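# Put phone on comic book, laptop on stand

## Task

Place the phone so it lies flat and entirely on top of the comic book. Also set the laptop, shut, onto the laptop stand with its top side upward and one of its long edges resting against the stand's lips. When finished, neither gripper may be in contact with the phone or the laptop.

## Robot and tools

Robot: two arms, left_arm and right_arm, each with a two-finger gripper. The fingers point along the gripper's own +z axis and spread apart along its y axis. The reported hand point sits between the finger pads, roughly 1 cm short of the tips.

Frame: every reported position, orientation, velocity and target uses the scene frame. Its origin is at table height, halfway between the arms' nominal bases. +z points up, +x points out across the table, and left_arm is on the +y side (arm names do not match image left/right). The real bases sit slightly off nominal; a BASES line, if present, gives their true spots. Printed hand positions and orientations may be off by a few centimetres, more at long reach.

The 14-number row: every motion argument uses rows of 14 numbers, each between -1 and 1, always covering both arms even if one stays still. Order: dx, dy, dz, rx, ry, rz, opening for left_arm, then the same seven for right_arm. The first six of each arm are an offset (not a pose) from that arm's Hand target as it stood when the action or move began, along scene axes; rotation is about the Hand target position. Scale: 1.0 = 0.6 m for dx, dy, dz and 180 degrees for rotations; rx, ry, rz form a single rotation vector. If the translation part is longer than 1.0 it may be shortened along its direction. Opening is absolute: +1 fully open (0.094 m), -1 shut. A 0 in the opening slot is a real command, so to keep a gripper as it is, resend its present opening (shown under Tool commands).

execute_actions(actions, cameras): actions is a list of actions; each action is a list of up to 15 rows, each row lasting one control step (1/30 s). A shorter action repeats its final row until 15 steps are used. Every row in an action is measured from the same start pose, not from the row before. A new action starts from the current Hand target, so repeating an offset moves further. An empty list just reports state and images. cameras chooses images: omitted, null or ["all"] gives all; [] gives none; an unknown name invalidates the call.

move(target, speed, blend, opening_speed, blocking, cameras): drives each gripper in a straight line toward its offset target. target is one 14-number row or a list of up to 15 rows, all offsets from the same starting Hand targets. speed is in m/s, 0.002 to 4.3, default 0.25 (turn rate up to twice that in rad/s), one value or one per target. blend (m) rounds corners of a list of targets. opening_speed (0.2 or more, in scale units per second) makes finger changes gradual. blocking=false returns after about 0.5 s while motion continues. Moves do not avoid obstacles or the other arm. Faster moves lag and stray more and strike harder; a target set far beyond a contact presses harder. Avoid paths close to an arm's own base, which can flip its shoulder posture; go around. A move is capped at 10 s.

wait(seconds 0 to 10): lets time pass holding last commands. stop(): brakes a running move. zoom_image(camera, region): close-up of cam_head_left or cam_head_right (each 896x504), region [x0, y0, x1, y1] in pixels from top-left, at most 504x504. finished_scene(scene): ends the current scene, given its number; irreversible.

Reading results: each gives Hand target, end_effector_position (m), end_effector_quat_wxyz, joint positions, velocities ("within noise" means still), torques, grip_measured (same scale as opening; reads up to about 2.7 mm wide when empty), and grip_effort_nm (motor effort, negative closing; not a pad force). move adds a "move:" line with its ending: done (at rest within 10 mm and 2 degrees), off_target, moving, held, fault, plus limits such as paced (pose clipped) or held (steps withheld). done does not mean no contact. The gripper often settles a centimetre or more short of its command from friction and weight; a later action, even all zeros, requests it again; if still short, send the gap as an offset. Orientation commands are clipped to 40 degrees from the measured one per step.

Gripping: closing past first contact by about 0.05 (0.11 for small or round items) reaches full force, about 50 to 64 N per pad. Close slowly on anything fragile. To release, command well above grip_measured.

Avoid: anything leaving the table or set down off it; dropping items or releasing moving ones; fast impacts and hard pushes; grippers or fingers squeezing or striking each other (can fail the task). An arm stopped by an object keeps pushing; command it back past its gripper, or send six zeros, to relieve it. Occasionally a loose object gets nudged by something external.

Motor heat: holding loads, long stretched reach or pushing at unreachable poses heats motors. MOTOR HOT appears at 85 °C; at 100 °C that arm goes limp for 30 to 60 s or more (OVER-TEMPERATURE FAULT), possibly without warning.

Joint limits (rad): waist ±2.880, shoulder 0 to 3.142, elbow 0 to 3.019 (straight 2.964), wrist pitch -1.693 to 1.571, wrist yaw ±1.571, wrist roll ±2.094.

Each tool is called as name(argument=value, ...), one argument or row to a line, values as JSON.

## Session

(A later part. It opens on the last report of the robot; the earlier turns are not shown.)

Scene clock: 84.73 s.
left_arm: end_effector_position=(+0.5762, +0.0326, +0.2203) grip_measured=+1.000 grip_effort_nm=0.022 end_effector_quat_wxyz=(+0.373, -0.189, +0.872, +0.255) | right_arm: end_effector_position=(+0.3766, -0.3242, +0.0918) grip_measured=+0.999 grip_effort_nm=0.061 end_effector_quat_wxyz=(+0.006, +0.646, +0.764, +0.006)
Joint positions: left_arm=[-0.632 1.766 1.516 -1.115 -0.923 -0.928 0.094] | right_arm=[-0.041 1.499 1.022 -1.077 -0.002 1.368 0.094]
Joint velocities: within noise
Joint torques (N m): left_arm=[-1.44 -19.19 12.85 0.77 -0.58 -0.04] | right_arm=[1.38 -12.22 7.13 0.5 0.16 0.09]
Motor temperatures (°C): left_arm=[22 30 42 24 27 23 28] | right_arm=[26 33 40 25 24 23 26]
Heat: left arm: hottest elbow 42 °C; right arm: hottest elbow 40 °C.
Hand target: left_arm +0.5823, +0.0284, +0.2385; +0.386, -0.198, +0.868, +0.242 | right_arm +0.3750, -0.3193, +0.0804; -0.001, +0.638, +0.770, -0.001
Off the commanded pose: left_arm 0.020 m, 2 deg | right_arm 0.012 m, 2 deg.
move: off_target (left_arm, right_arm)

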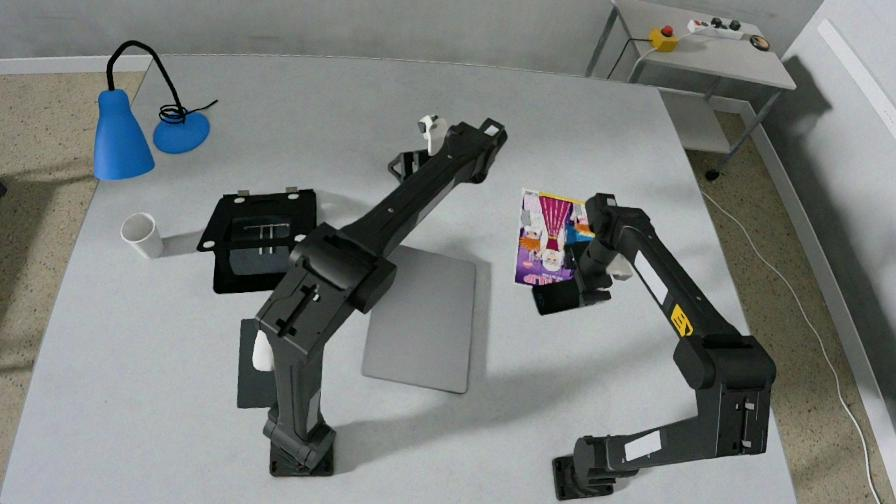

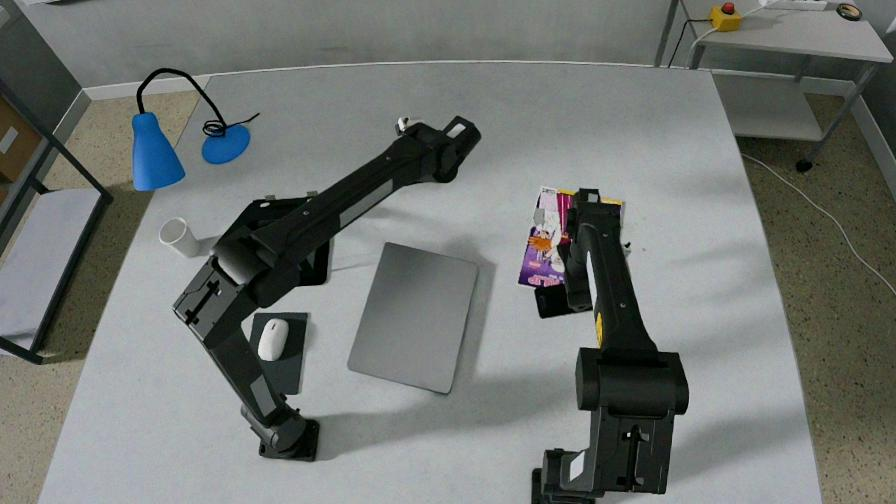

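move(
  target=[
    [0,0,0,0,0,0,1,-0.012,0.035,-0.03,0,0,0.01,1],
    [0,0,0,0,0,0,1,-0.012,0.035,-0.105,0,0,0.01,1],
  ],
  speed=0.08,
)

zoom_image(
  camera="cam_head_left",
  region=[480, 180, 680, 340],
)

zoom_image(
  camera="cam_head_right",
  region=[480, 180, 680, 340],
)

Scene clock: 89.60 s.
left_arm: end_effector_position=(+0.5762, +0.0326, +0.2203) grip_measured=+1.000 grip_effort_nm=0.022 end_effector_quat_wxyz=(+0.373, -0.189, +0.872, +0.255) | right_arm: end_effector_position=(+0.3730, -0.3022, +0.0307) grip_measured=+0.999 grip_effort_nm=0.051 end_effector_quat_wxyz=(+0.008, +0.627, +0.779, +0.008)
Joint positions: left_arm=[-0.632 1.766 1.516 -1.115 -0.923 -0.928 0.094] | right_arm=[0.013 1.579 0.926 -0.894 -0.001 1.374 0.094]
Joint velocities: within noise
Joint torques (N m): left_arm=[-1.03 -19.55 12.85 0.65 -0.61 -0.02] | right_arm=[1.2 -12.63 6.08 0.54 0.15 0.22]
Motor temperatures (°C): left_arm=[22 30 42 24 27 23 28] | right_arm=[26 33 40 25 24 23 26]
Heat: left arm: hottest elbow 42 °C; right arm: hottest elbow 40 °C.
Hand target: left_arm +0.5823, +0.0284, +0.2385; +0.386, -0.198, +0.868, +0.242 | right_arm +0.3679, -0.2982, +0.0175; -0.001, +0.626, +0.780, +0.000
Off the commanded pose: left_arm 0.020 m, 2 deg | right_arm 0.015 m, 1 deg.
move: off_target (left_arm, right_arm)

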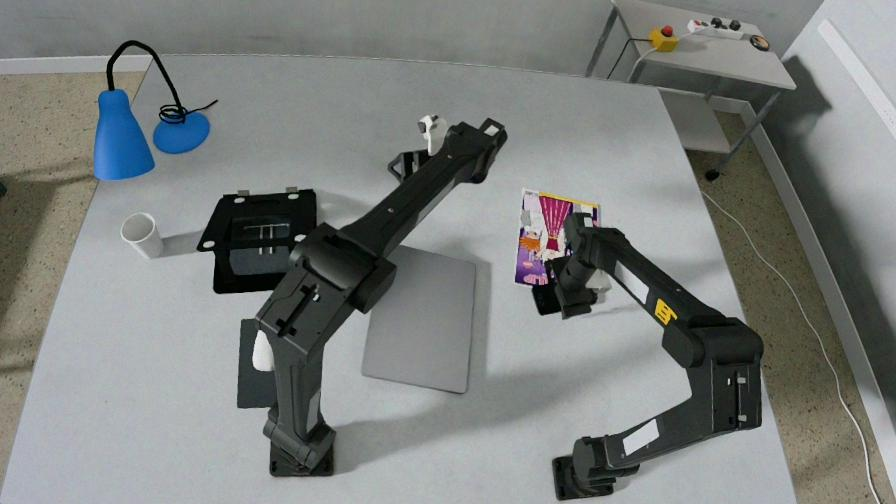

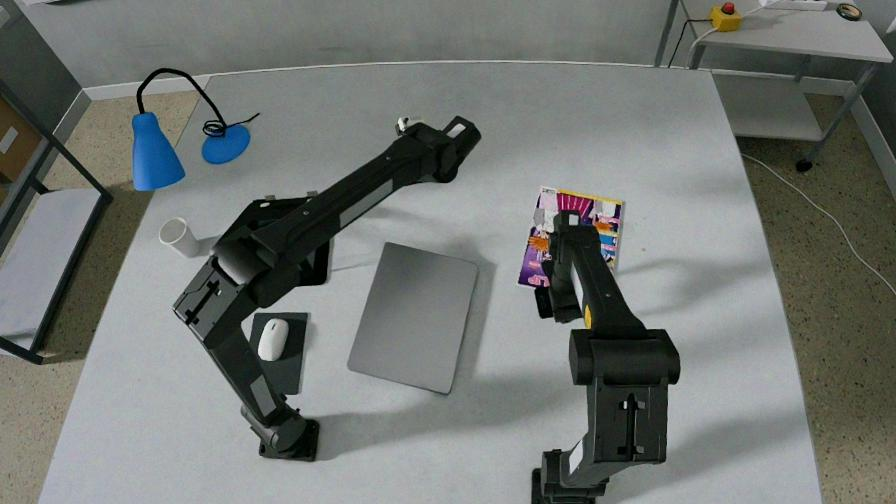

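Scaled by 2.520.

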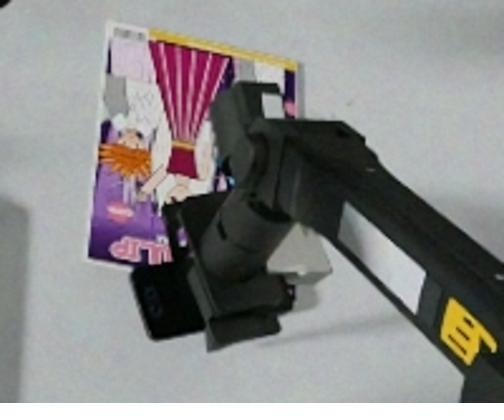

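Scaled by 2.520.

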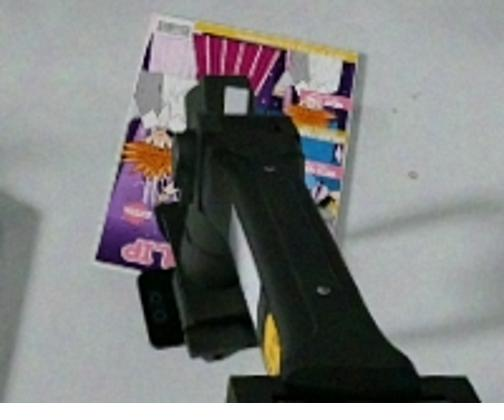

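move(
  target=[0,0,0,0,0,0,1,0,0,-0.025,0,0,0,1],
  speed=0.05,
  cameras=[],
)

move(
  target=[0,0,0,0,0,0,1,0,0,0,0,0,0,0.3],
  opening_speed=0.3,
)

zoom_image(
  camera="cam_head_left",
  region=[480, 180, 680, 340],
)

Scene clock: 93.23 s.
left_arm: end_effector_position=(+0.5762, +0.0326, +0.2203) grip_measured=+1.000 grip_effort_nm=0.022 end_effector_quat_wxyz=(+0.373, -0.189, +0.872, +0.255) | right_arm: end_effector_position=(+0.3753, -0.3022, +0.0177) grip_measured=+0.999 grip_effort_nm=0.061 end_effector_quat_wxyz=(+0.011, +0.627, +0.779, +0.010)
Joint positions: left_arm=[-0.632 1.766 1.516 -1.115 -0.923 -0.928 0.094] | right_arm=[0.013 1.604 0.914 -0.851 -0.001 1.375 0.094]
Joint velocities: within noise
Joint torques (N m): left_arm=[-1.9 -19.55 12.83 0.79 -0.61 -0.01] | right_arm=[1.14 -12.51 5.68 0.47 0.15 0.21]
Motor temperatures (°C): left_arm=[22 31 42 24 27 23 28] | right_arm=[26 33 39 25 24 23 26]
Heat: left arm: hottest elbow 42 °C; right arm: hottest elbow 39 °C.
Hand target: left_arm +0.5823, +0.0284, +0.2385; +0.386, -0.198, +0.868, +0.242 | right_arm +0.3678, -0.2982, +0.0025; -0.001, +0.626, +0.780, -0.001
Off the commanded pose: left_arm 0.020 m, 2 deg | right_arm 0.017 m, 2 deg.
move: off_target (left_arm, right_arm)
No camera images: "cameras" was empty.

Scene clock: 95.77 s.
left_arm: end_effector_position=(+0.5762, +0.0326, +0.2203) grip_measured=+1.000 grip_effort_nm=0.022 end_effector_quat_wxyz=(+0.373, -0.189, +0.872, +0.255) | right_arm: end_effector_position=(+0.3757, -0.3022, +0.0175) grip_measured=+0.482 grip_effort_nm=-1.033 end_effector_quat_wxyz=(+0.011, +0.627, +0.779, +0.010)
Joint positions: left_arm=[-0.632 1.766 1.516 -1.115 -0.923 -0.928 0.094] | right_arm=[0.013 1.605 0.914 -0.849 -0.001 1.375 0.07]
Joint velocities: within noise
Joint torques (N m): left_arm=[-1.67 -20.13 12.7 0.7 -0.56 -0.02] | right_arm=[1.14 -12.63 5.68 0.43 0.16 0.22]
Motor temperatures (°C): left_arm=[22 31 42 24 27 23 27] | right_arm=[26 33 39 25 24 23 26]
Heat: left arm: hottest elbow 42 °C; right arm: hottest elbow 39 °C.
Hand target: left_arm +0.5823, +0.0284, +0.2385; +0.386, -0.198, +0.868, +0.242 | right_arm +0.3678, -0.2982, +0.0024; -0.001, +0.626, +0.780, -0.001
Off the commanded pose: left_arm 0.020 m, 2 deg | right_arm 0.017 m, 2 deg.
move: off_target (left_arm, right_arm)

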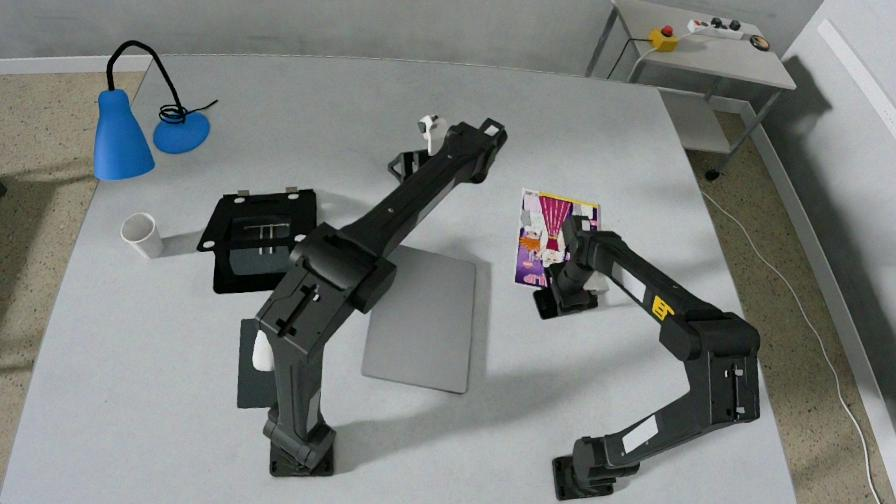

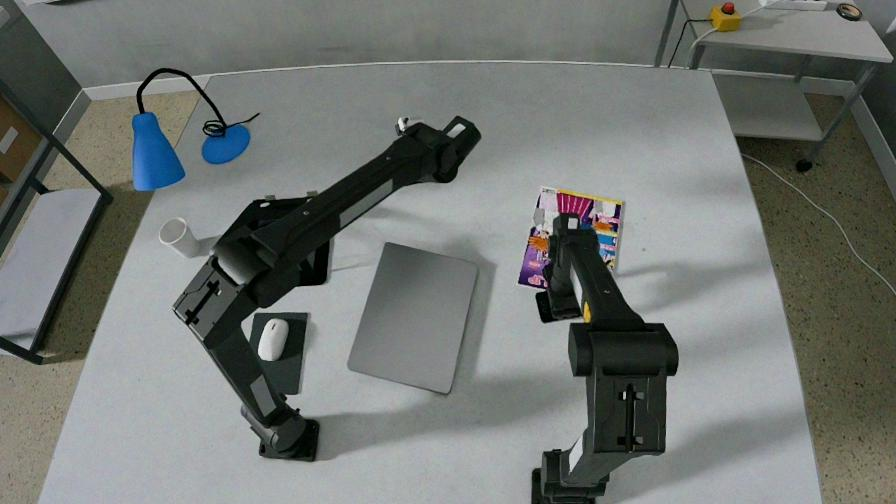

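Scaled by 2.520.

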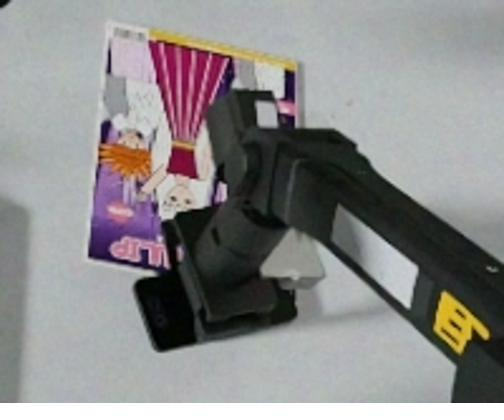

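move(
  target=[
    [0,0,0,0,0,0,1,0.01,0,0.12,0,0,0,0.3],
    [0,0,0,0,0,0,1,0.25,-0.012,0.14,0,0,0,0.3],
  ],
  speed=0.15,
)

zoom_image(
  camera="cam_head_left",
  region=[480, 160, 680, 320],
)

Scene clock: 100.17 s.
left_arm: end_effector_position=(+0.5762, +0.0326, +0.2203) grip_measured=+1.000 grip_effort_nm=0.022 end_effector_quat_wxyz=(+0.373, -0.189, +0.872, +0.255) | right_arm: end_effector_position=(+0.4946, -0.3000, +0.0759) grip_measured=+0.482 grip_effort_nm=-1.038 end_effector_quat_wxyz=(-0.013, +0.625, +0.781, -0.010)
Joint positions: left_arm=[-0.632 1.766 1.516 -1.115 -0.923 -0.928 0.094] | right_arm=[0.013 1.828 1.401 -1.177 -0.001 1.368 0.07]
Joint velocities: within noise
Joint torques (N m): left_arm=[-1.49 -19.31 12.86 0.7 -0.56 -0.03] | right_arm=[-0.32 -19.43 12.6 -0.14 0.15 0.09]
Motor temperatures (°C): left_arm=[22 31 42 24 27 23 27] | right_arm=[26 33 40 25 24 23 26]
Heat: left arm: hottest elbow 42 °C; right arm: hottest elbow 40 °C.
Hand target: left_arm +0.5823, +0.0284, +0.2385; +0.386, -0.198, +0.868, +0.242 | right_arm +0.5178, -0.3053, +0.0865; -0.001, +0.626, +0.780, -0.001
Off the commanded pose: left_arm 0.020 m, 2 deg | right_arm 0.026 m, 2 deg.
move: off_target (left_arm, right_arm)

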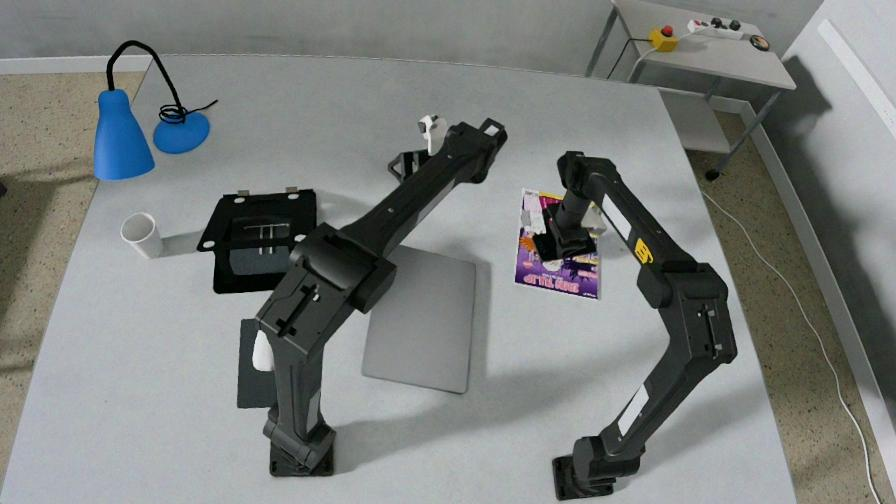

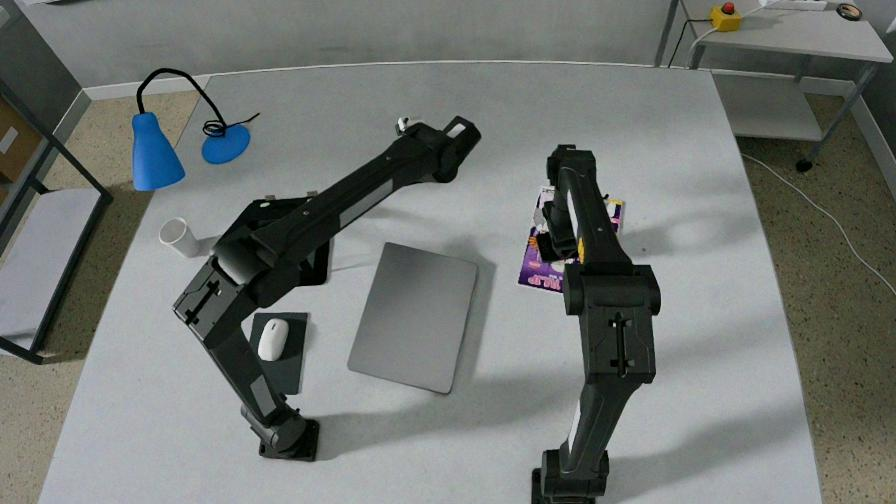

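Scaled by 2.520.

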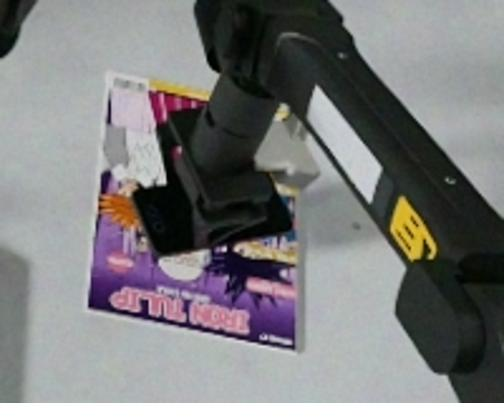

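move(
  target=[0,0,0,0,0,0,1,0.005,0.025,-0.115,0,0,0,0.3],
  speed=0.06,
  cameras=[],
)

move(
  target=[0,0,0,0,0,0,1,0,0,0,0,0,0,0.9],
  opening_speed=0.4,
  cameras=[],
)

move(
  target=[
    [0,0,0,0,0,0,1,0,0,0.25,0,0,0,0.9],
    [0,0,0,0,0,0,1,-0.3,-0.25,0.3,0,0,0,0.9],
  ],
)

zoom_image(
  camera="cam_head_left",
  region=[480, 160, 680, 320],
)

Scene clock: 104.80 s.
left_arm: end_effector_position=(+0.5762, +0.0326, +0.2203) grip_measured=+1.000 grip_effort_nm=0.022 end_effector_quat_wxyz=(+0.373, -0.189, +0.872, +0.255) | right_arm: end_effector_position=(+0.5194, -0.2972, +0.0281) grip_measured=+0.482 grip_effort_nm=-1.038 end_effector_quat_wxyz=(+0.002, +0.628, +0.778, +0.003)
Joint positions: left_arm=[-0.632 1.766 1.516 -1.115 -0.923 -0.928 0.094] | right_arm=[0.017 1.919 1.401 -1.046 -0.001 1.38 0.07]
Joint velocities: within noise
Joint torques (N m): left_arm=[-1.61 -19.78 12.88 0.79 -0.6 -0.05] | right_arm=[1.32 -19.78 7.72 0.69 0.14 0.25]
Motor temperatures (°C): left_arm=[22 31 42 24 27 23 27] | right_arm=[26 33 41 25 24 23 27]
Heat: left arm: hottest elbow 42 °C; right arm: hottest elbow 41 °C.
Hand target: left_arm +0.5823, +0.0284, +0.2385; +0.386, -0.198, +0.868, +0.242 | right_arm +0.5208, -0.2904, +0.0175; -0.001, +0.626, +0.780, -0.001
Off the commanded pose: left_arm 0.020 m, 2 deg | right_arm 0.013 m, 1 deg.
move: off_target (left_arm, right_arm)
No camera images: "cameras" was empty.

Scene clock: 106.63 s.
left_arm: end_effector_position=(+0.5762, +0.0326, +0.2203) grip_measured=+1.000 grip_effort_nm=0.027 end_effector_quat_wxyz=(+0.373, -0.189, +0.872, +0.255) | right_arm: end_effector_position=(+0.5195, -0.2972, +0.0281) grip_measured=+0.898 grip_effort_nm=0.071 end_effector_quat_wxyz=(+0.002, +0.628, +0.778, +0.003)
Joint positions: left_arm=[-0.632 1.766 1.516 -1.115 -0.923 -0.928 0.094] | right_arm=[0.017 1.919 1.401 -1.046 -0.001 1.38 0.089]
Joint velocities: within noise
Joint torques (N m): left_arm=[-2.02 -19.55 12.94 0.58 -0.56 -0.02] | right_arm=[1.26 -20.01 7.75 0.46 0.14 0.22]
Motor temperatures (°C): left_arm=[22 31 42 24 27 23 27] | right_arm=[26 33 41 25 24 23 27]
Heat: left arm: hottest elbow 42 °C; right arm: hottest elbow 41 °C.
Hand target: left_arm +0.5823, +0.0284, +0.2385; +0.386, -0.198, +0.868, +0.242 | right_arm +0.5209, -0.2904, +0.0175; -0.001, +0.626, +0.780, -0.001
Off the commanded pose: left_arm 0.020 m, 2 deg | right_arm 0.013 m, 1 deg.
move: off_target (left_arm, right_arm)
No camera images: "cameras" was empty.

Scene clock: 109.27 s.
left_arm: end_effector_position=(+0.5762, +0.0326, +0.2203) grip_measured=+1.000 grip_effort_nm=0.022 end_effector_quat_wxyz=(+0.373, -0.189, +0.872, +0.255) | right_arm: end_effector_position=(+0.3493, -0.4398, +0.2005) grip_measured=+0.899 grip_effort_nm=0.061 end_effector_quat_wxyz=(+0.008, +0.626, +0.780, +0.002)
Joint positions: left_arm=[-0.632 1.766 1.516 -1.115 -0.923 -0.928 0.094] | right_arm=[-0.335 1.39 1.208 -1.374 0.002 1.022 0.089]
Joint velocities: within noise
Joint torques (N m): left_arm=[-1.79 -18.78 12.74 0.72 -0.58 -0.05] | right_arm=[-0.09 -14.1 7.49 -0.18 0.03 0.07]
Motor temperatures (°C): left_arm=[22 31 42 24 27 23 27] | right_arm=[26 33 41 25 24 23 26]
Heat: left arm: hottest elbow 42 °C; right arm: hottest elbow 41 °C.
Hand target: left_arm +0.5823, +0.0284, +0.2385; +0.386, -0.198, +0.868, +0.242 | right_arm +0.3408, -0.4403, +0.1974; -0.001, +0.626, +0.780, -0.001
Off the commanded pose: left_arm 0.020 m, 2 deg | right_arm 0.009 m, 1 deg.
move: off_target (left_arm)

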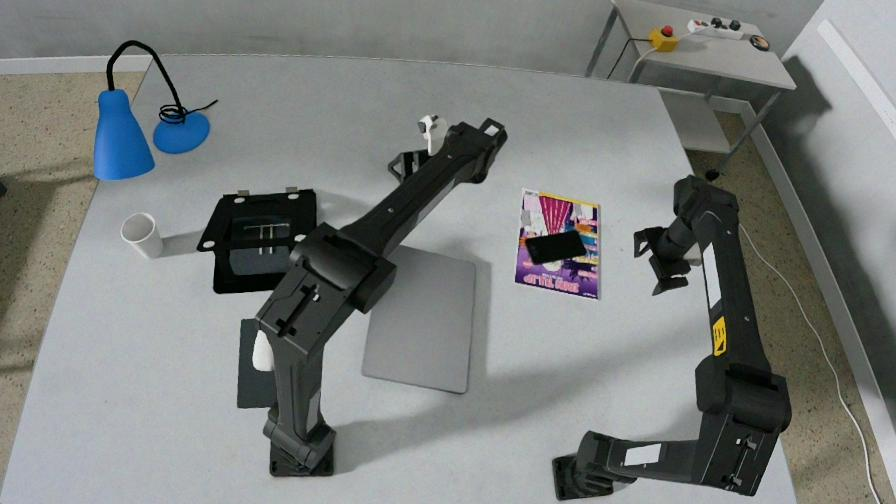

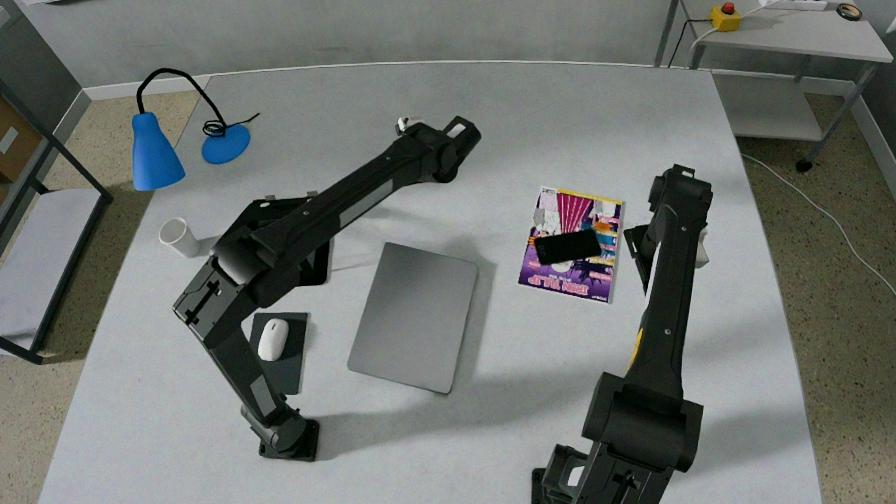

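Scaled by 2.520.

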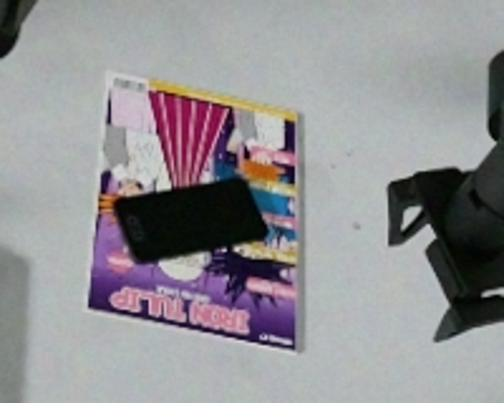

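move(
  target=[
    [0,0.1,0.25,0,0,0,-1,0.11,0.35,-0.05,0,0,0,-1],
    [-0.55,0.9,0.25,0,0,0,-1,0.12,0.45,-0.15,0,0,0,-1],
    [-0.55,0.9,0.25,0,0,0,-1,0.12,0.45,-0.3,0,0,0,-1],
  ],
)

zoom_image(
  camera="cam_head_left",
  region=[340, 200, 600, 420],
)

Scene clock: 142.10 s.
left_arm: end_effector_position=(+0.2780, +0.5199, +0.3751) grip_measured=-0.981 grip_effort_nm=-1.004 end_effector_quat_wxyz=(+0.383, -0.198, +0.871, +0.234) | right_arm: end_effector_position=(+0.4142, -0.1752, +0.0260) grip_measured=-0.991 grip_effort_nm=-0.491 end_effector_quat_wxyz=(+0.001, +0.627, +0.779, +0.003)
Joint positions: left_arm=[0.857 0.78 0.983 -0.844 0.092 0.394 0.001] | right_arm=[0.289 1.733 1.115 -0.946 -0.002 1.651 0]
Joint velocities: within noise
Joint torques (N m): left_arm=[-0.97 -4.07 11.6 2.52 0.08 0.06] | right_arm=[1.32 -16.44 7.13 0.43 0.16 0.23]
Motor temperatures (°C): left_arm=[22 30 43 24 27 23 28] | right_arm=[26 34 40 25 24 23 26]
Heat: left arm: hottest elbow 43 °C; right arm: hottest elbow 40 °C.
Hand target: left_arm +0.2775, +0.5271, +0.3771; +0.386, -0.198, +0.868, +0.242 | right_arm +0.4129, -0.1703, +0.0175; -0.001, +0.626, +0.780, -0.001
Off the commanded pose: left_arm 0.008 m, 1 deg | right_arm 0.010 m, 1 deg.
move: done

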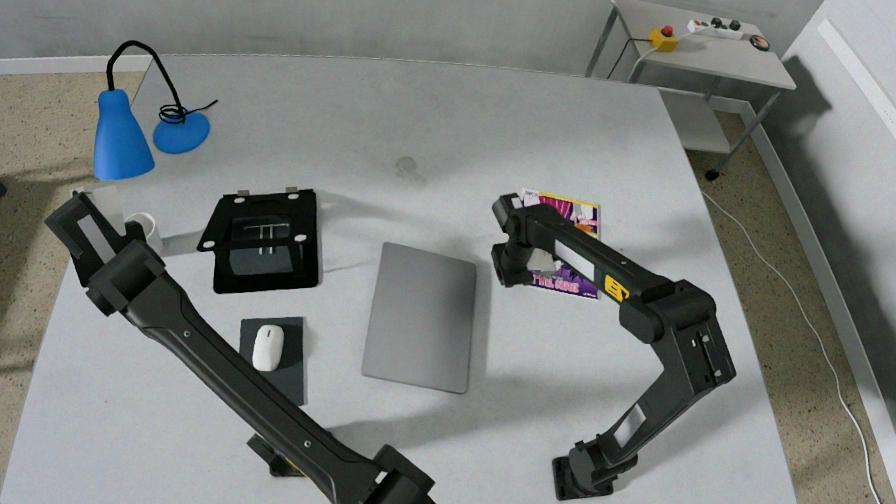

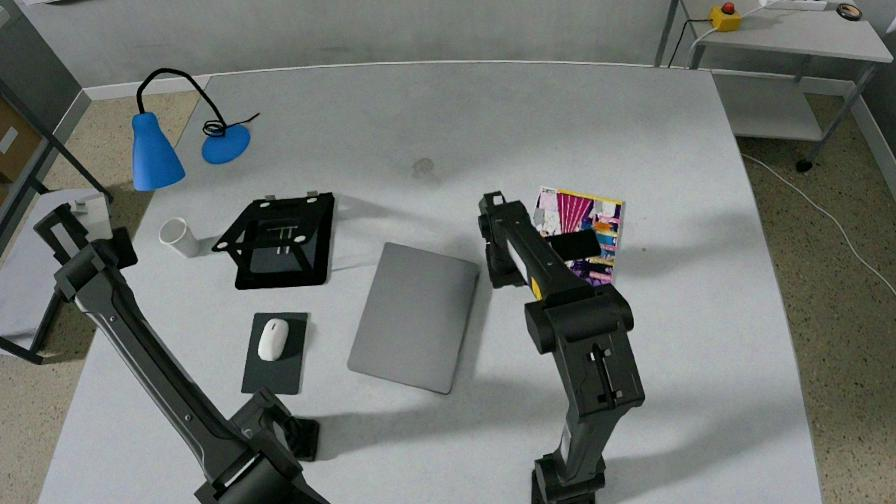

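Scaled by 1.938.

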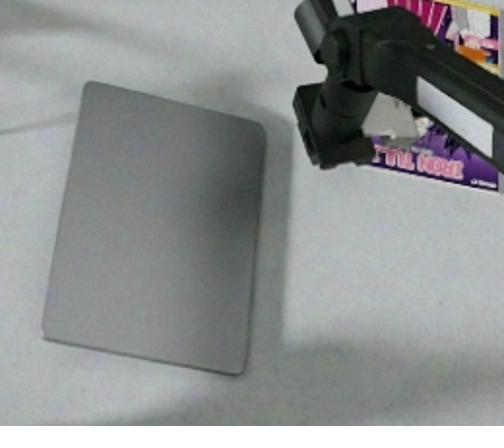

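move(
  target=[0,0,0,0,0,0,-1,0.0,0.45,0,0,0,0,-1],
  speed=0.1,
)

Scene clock: 146.87 s.
left_arm: end_effector_position=(+0.2780, +0.5199, +0.3751) grip_measured=-0.981 grip_effort_nm=-1.004 end_effector_quat_wxyz=(+0.383, -0.197, +0.871, +0.234) | right_arm: end_effector_position=(+0.4095, +0.0769, +0.0223) grip_measured=-0.991 grip_effort_nm=-0.491 end_effector_quat_wxyz=(+0.002, +0.625, +0.781, -0.004)
Joint positions: left_arm=[0.857 0.78 0.983 -0.844 0.092 0.394 0.001] | right_arm=[0.719 2.016 1.54 -1.102 0.005 2.074 0]
Joint velocities: within noise
Joint torques (N m): left_arm=[0.15 -3.55 11.59 2.54 0.1 0.04] | right_arm=[1.9 -20.13 11.63 -0.12 -0.27 0.23]
Motor temperatures (°C): left_arm=[22 30 43 24 27 23 28] | right_arm=[26 34 40 25 24 23 26]
Heat: left arm: hottest elbow 43 °C; right arm: hottest elbow 40 °C.
Hand target: left_arm +0.2776, +0.5271, +0.3771; +0.386, -0.198, +0.868, +0.242 | right_arm +0.4128, +0.0996, +0.0174; -0.001, +0.626, +0.780, -0.001
Off the commanded pose: left_arm 0.008 m, 1 deg | right_arm 0.024 m, 0 deg.
joint sent to its limit (right arm) — joint 6 (wrist roll), upper limit. The joint targets still meet the commanded pose.
move: off_target (right_arm)

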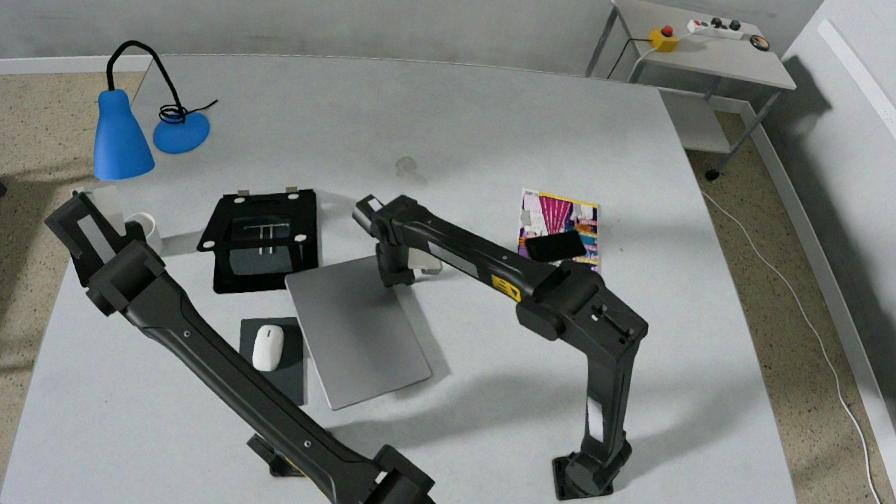

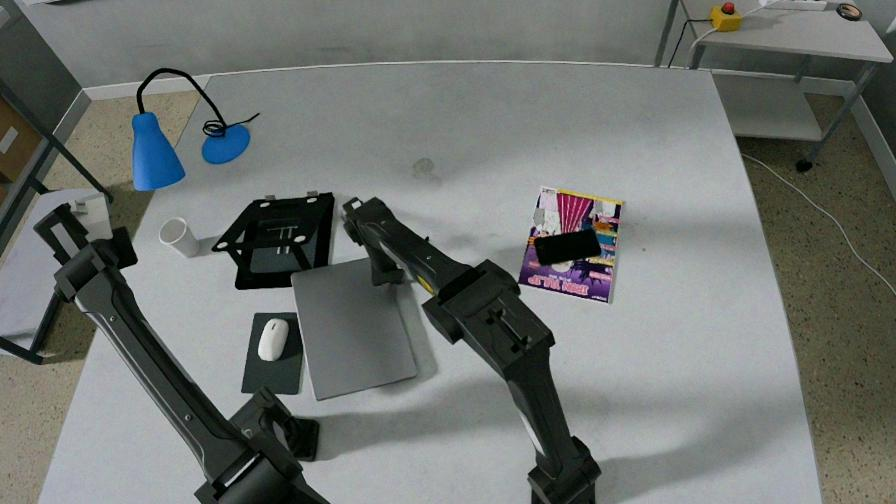

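zoom_image(
  camera="cam_head_left",
  region=[180, 170, 450, 420],
)

zoom_image(
  camera="cam_head_right",
  region=[180, 170, 450, 420],
)

Scaled by 1.867.

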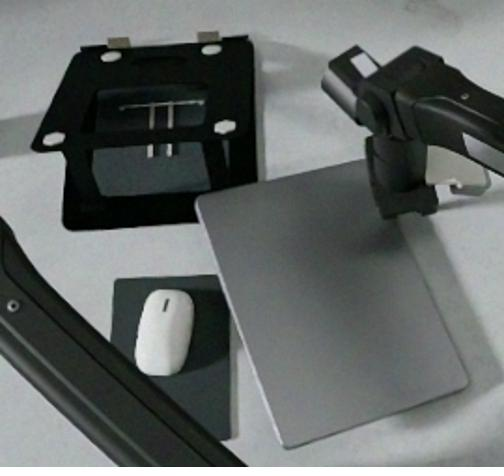

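Scaled by 1.867.

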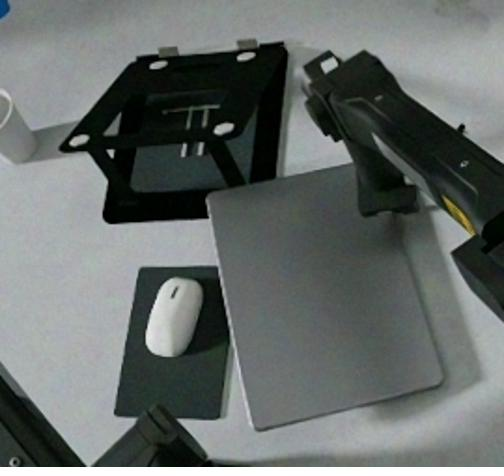

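move(
  target=[-0.06,-0.21,-0.28,-0.519,-0.034,-0.118,0.0,0,0,0,0,0,0,-1],
)

zoom_image(
  camera="cam_head_left",
  region=[180, 200, 450, 420],
)

zoom_image(
  camera="cam_head_right",
  region=[180, 200, 450, 420],
)

Scene clock: 168.07 s.
left_arm: end_effector_position=(+0.2458, +0.4009, +0.2110) grip_measured=-0.002 grip_effort_nm=0.120 end_effector_quat_wxyz=(+0.244, -0.327, +0.797, -0.445) | right_arm: end_effector_position=(+0.4095, +0.0769, +0.0224) grip_measured=-0.991 grip_effort_nm=-0.486 end_effector_quat_wxyz=(+0.002, +0.625, +0.781, -0.004)
Joint positions: left_arm=[1.173 1.22 0.815 -1.668 0.984 0.696 0.047] | right_arm=[0.719 2.016 1.541 -1.102 0.005 2.075 0]
Joint velocities: within noise
Joint torques (N m): left_arm=[-0.79 -6.59 7.62 -0.75 0.59 0.08] | right_arm=[1.9 -20.07 11.55 -0.24 -0.27 0.23]
Motor temperatures (°C): left_arm=[22 28 43 24 27 23 28] | right_arm=[26 36 45 25 24 23 26]
Heat: left arm: hottest elbow 43 °C; right arm: hottest elbow 45 °C.
Hand target: left_arm +0.2415, +0.4012, +0.2091; +0.196, -0.281, +0.770, -0.539 | right_arm +0.4129, +0.0997, +0.0175; -0.001, +0.626, +0.780, -0.001
Off the commanded pose: left_arm 0.005 m, 14 deg | right_arm 0.024 m, 0 deg.
joint sent to its limit (left arm) — joint 4 (wrist pitch), lower limit. The joint targets are off in orientation, not in position.
joint sent to its limit (right arm) — joint 6 (wrist roll), upper limit. The joint targets still meet the commanded pose.
move: off_target (left_arm, right_arm)

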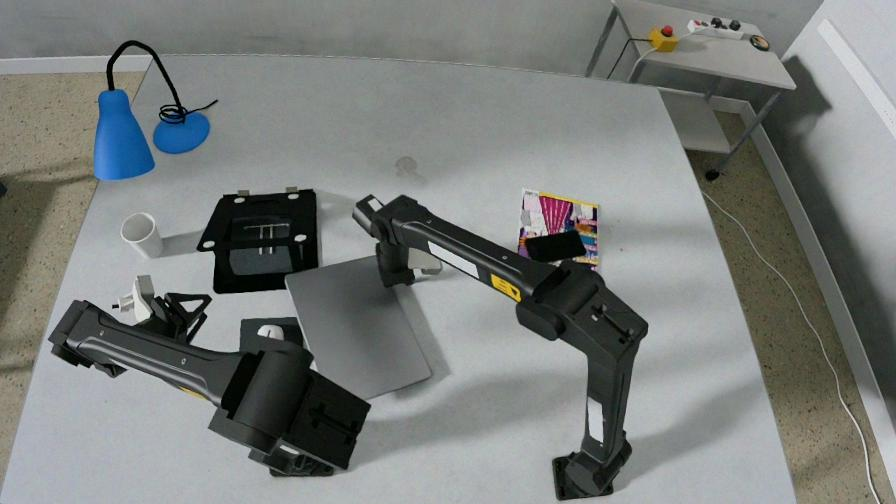

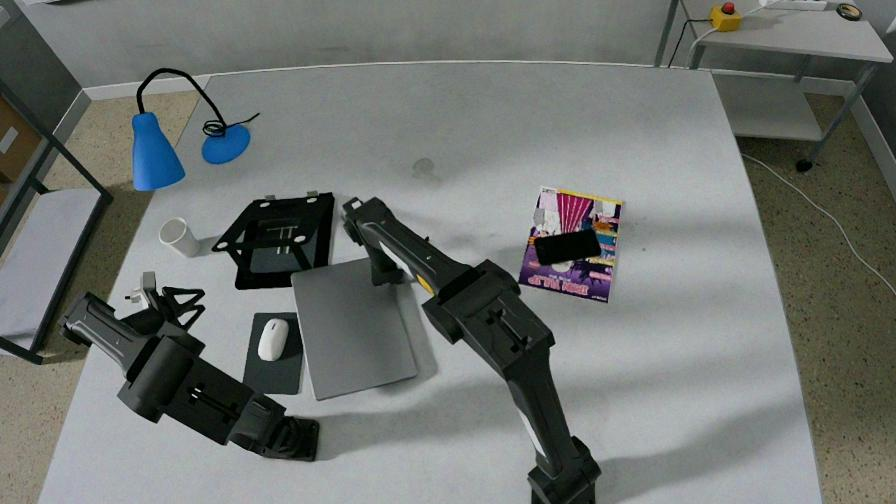

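Scaled by 1.867.

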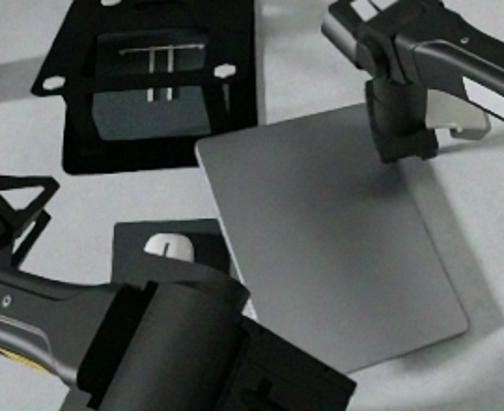

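Scaled by 1.867.

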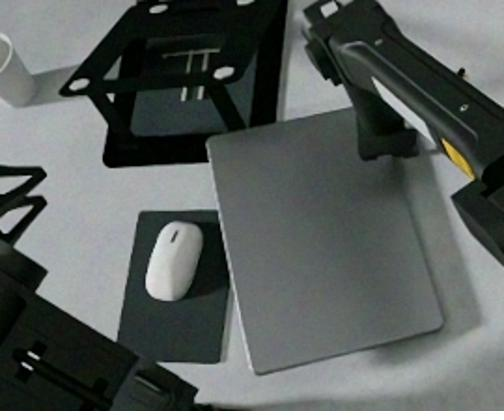

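move(
  target=[
    [0.04,-0.06,-0.15,0,0,0,-0.4,0,0,0,0,0,0,-1],
    [0.07,-0.1,-0.27,0,0,0,-0.4,0,0,0,0,0,0,-1],
  ],
  speed=0.12,
)

zoom_image(
  camera="cam_head_left",
  region=[180, 220, 380, 380],
)

zoom_image(
  camera="cam_head_right",
  region=[180, 220, 380, 380],
)

Scene clock: 174.53 s.
left_arm: end_effector_position=(+0.2835, +0.3479, +0.0497) grip_measured=-0.398 grip_effort_nm=-0.081 end_effector_quat_wxyz=(+0.204, -0.280, +0.771, -0.534) | right_arm: end_effector_position=(+0.4095, +0.0769, +0.0224) grip_measured=-0.991 grip_effort_nm=-0.481 end_effector_quat_wxyz=(+0.002, +0.625, +0.781, -0.004)
Joint positions: left_arm=[0.969 1.671 0.615 -1.163 1.121 0.715 0.028] | right_arm=[0.719 2.016 1.541 -1.102 0.005 2.075 0]
Joint velocities: within noise
Joint torques (N m): left_arm=[-2.55 -9.76 3.33 -0.23 0.63 0.01] | right_arm=[1.9 -20.13 11.55 -0.25 -0.26 0.22]
Motor temperatures (°C): left_arm=[22 28 42 24 27 23 28] | right_arm=[26 37 46 25 24 23 26]
Heat: left arm: hottest elbow 42 °C; right arm: hottest elbow 46 °C.
Hand target: left_arm +0.2836, +0.3412, +0.0471; +0.196, -0.281, +0.770, -0.539 | right_arm +0.4129, +0.0997, +0.0175; -0.001, +0.626, +0.780, -0.001
Off the commanded pose: left_arm 0.007 m, 1 deg | right_arm 0.024 m, 0 deg.
joint sent to its limit (right arm) — joint 6 (wrist roll), upper limit. The joint targets still meet the commanded pose.
move: off_target (right_arm)

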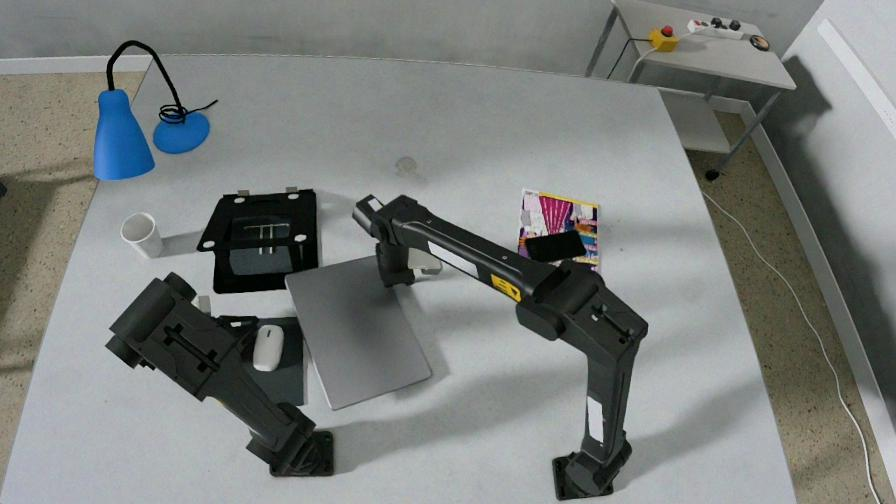

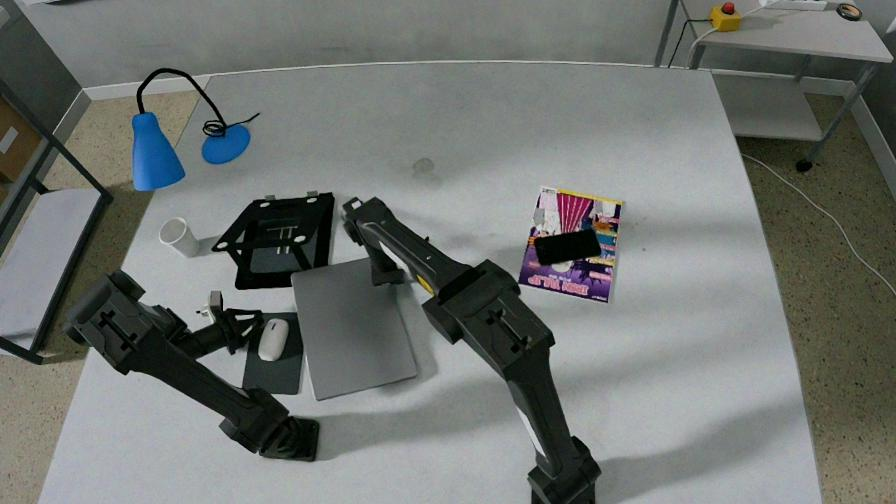

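Scaled by 2.520.

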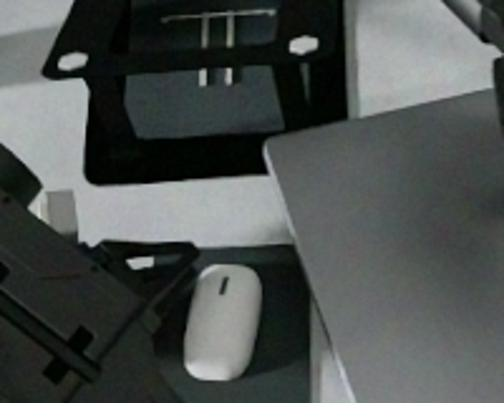

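Scaled by 2.520.

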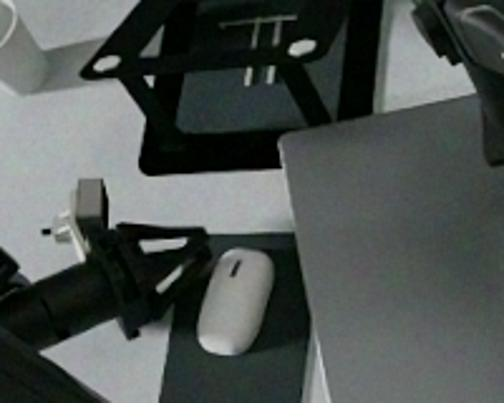

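move(
  target=[
    [0.055,0,0,0,0,0,-0.4,0,0,0,0,0,0,-1],
    [0.055,-0.03,-0.05,0,0,0,-0.4,0,0,0,0,0,0,-1],
  ],
  speed=0.1,
)

zoom_image(
  camera="cam_head_left",
  region=[200, 240, 350, 360],
)

zoom_image(
  camera="cam_head_right",
  region=[200, 240, 350, 360],
)

Scene clock: 181.60 s.
left_arm: end_effector_position=(+0.3179, +0.3313, +0.0212) grip_measured=-0.398 grip_effort_nm=-0.081 end_effector_quat_wxyz=(+0.203, -0.285, +0.767, -0.538) | right_arm: end_effector_position=(+0.4095, +0.0769, +0.0224) grip_measured=-0.991 grip_effort_nm=-0.486 end_effector_quat_wxyz=(+0.002, +0.625, +0.781, -0.004)
Joint positions: left_arm=[0.833 1.72 0.582 -0.816 1.196 0.414 0.028] | right_arm=[0.719 2.016 1.541 -1.102 0.005 2.075 0]
Joint velocities: within noise
Joint torques (N m): left_arm=[-2.37 -10.58 2.37 0.59 0.41 0.03] | right_arm=[2.02 -20.07 11.58 -0.23 -0.27 0.22]
Motor temperatures (°C): left_arm=[22 28 41 24 27 23 28] | right_arm=[26 37 47 25 24 23 26]
Heat: left arm: hottest elbow 41 °C; right arm: hottest elbow 47 °C.
Hand target: left_arm +0.3165, +0.3230, +0.0171; +0.196, -0.281, +0.770, -0.539 | right_arm +0.4129, +0.0997, +0.0175; -0.001, +0.626, +0.780, -0.001
Off the commanded pose: left_arm 0.009 m, 1 deg | right_arm 0.024 m, 0 deg.
joint sent to its limit (right arm) — joint 6 (wrist roll), upper limit. The joint targets still meet the commanded pose.
move: off_target (right_arm)

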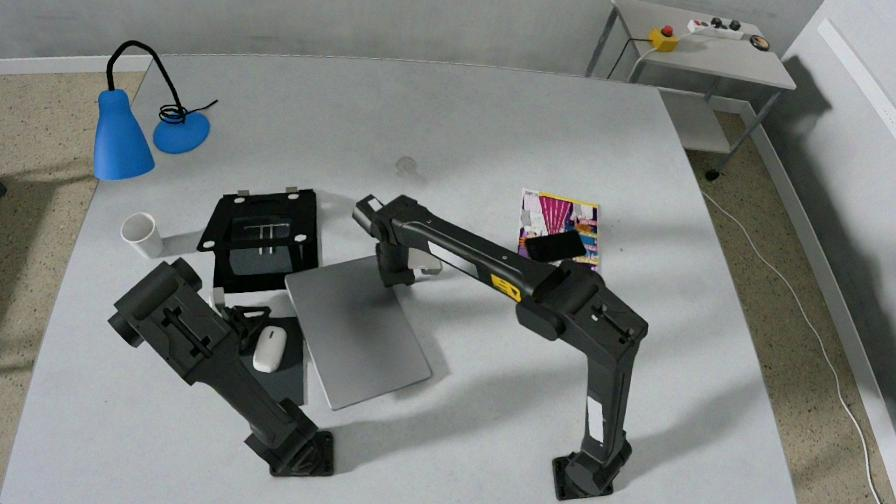

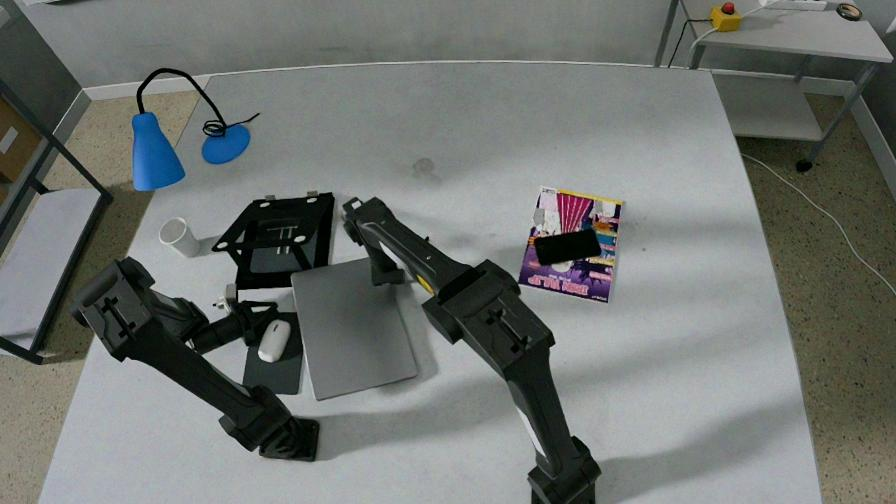

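Scaled by 3.360.

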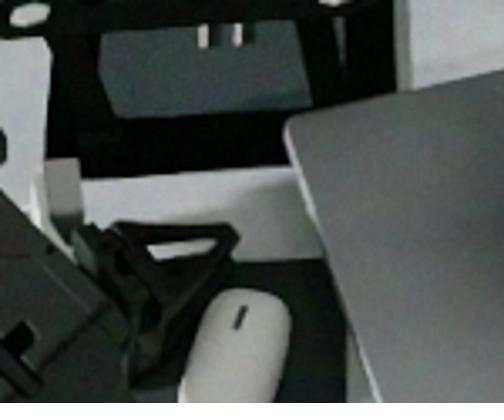

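Scaled by 3.360.

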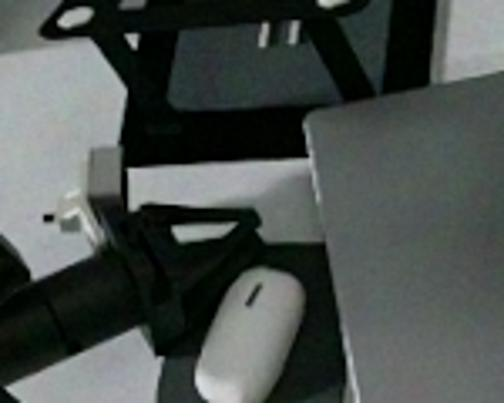

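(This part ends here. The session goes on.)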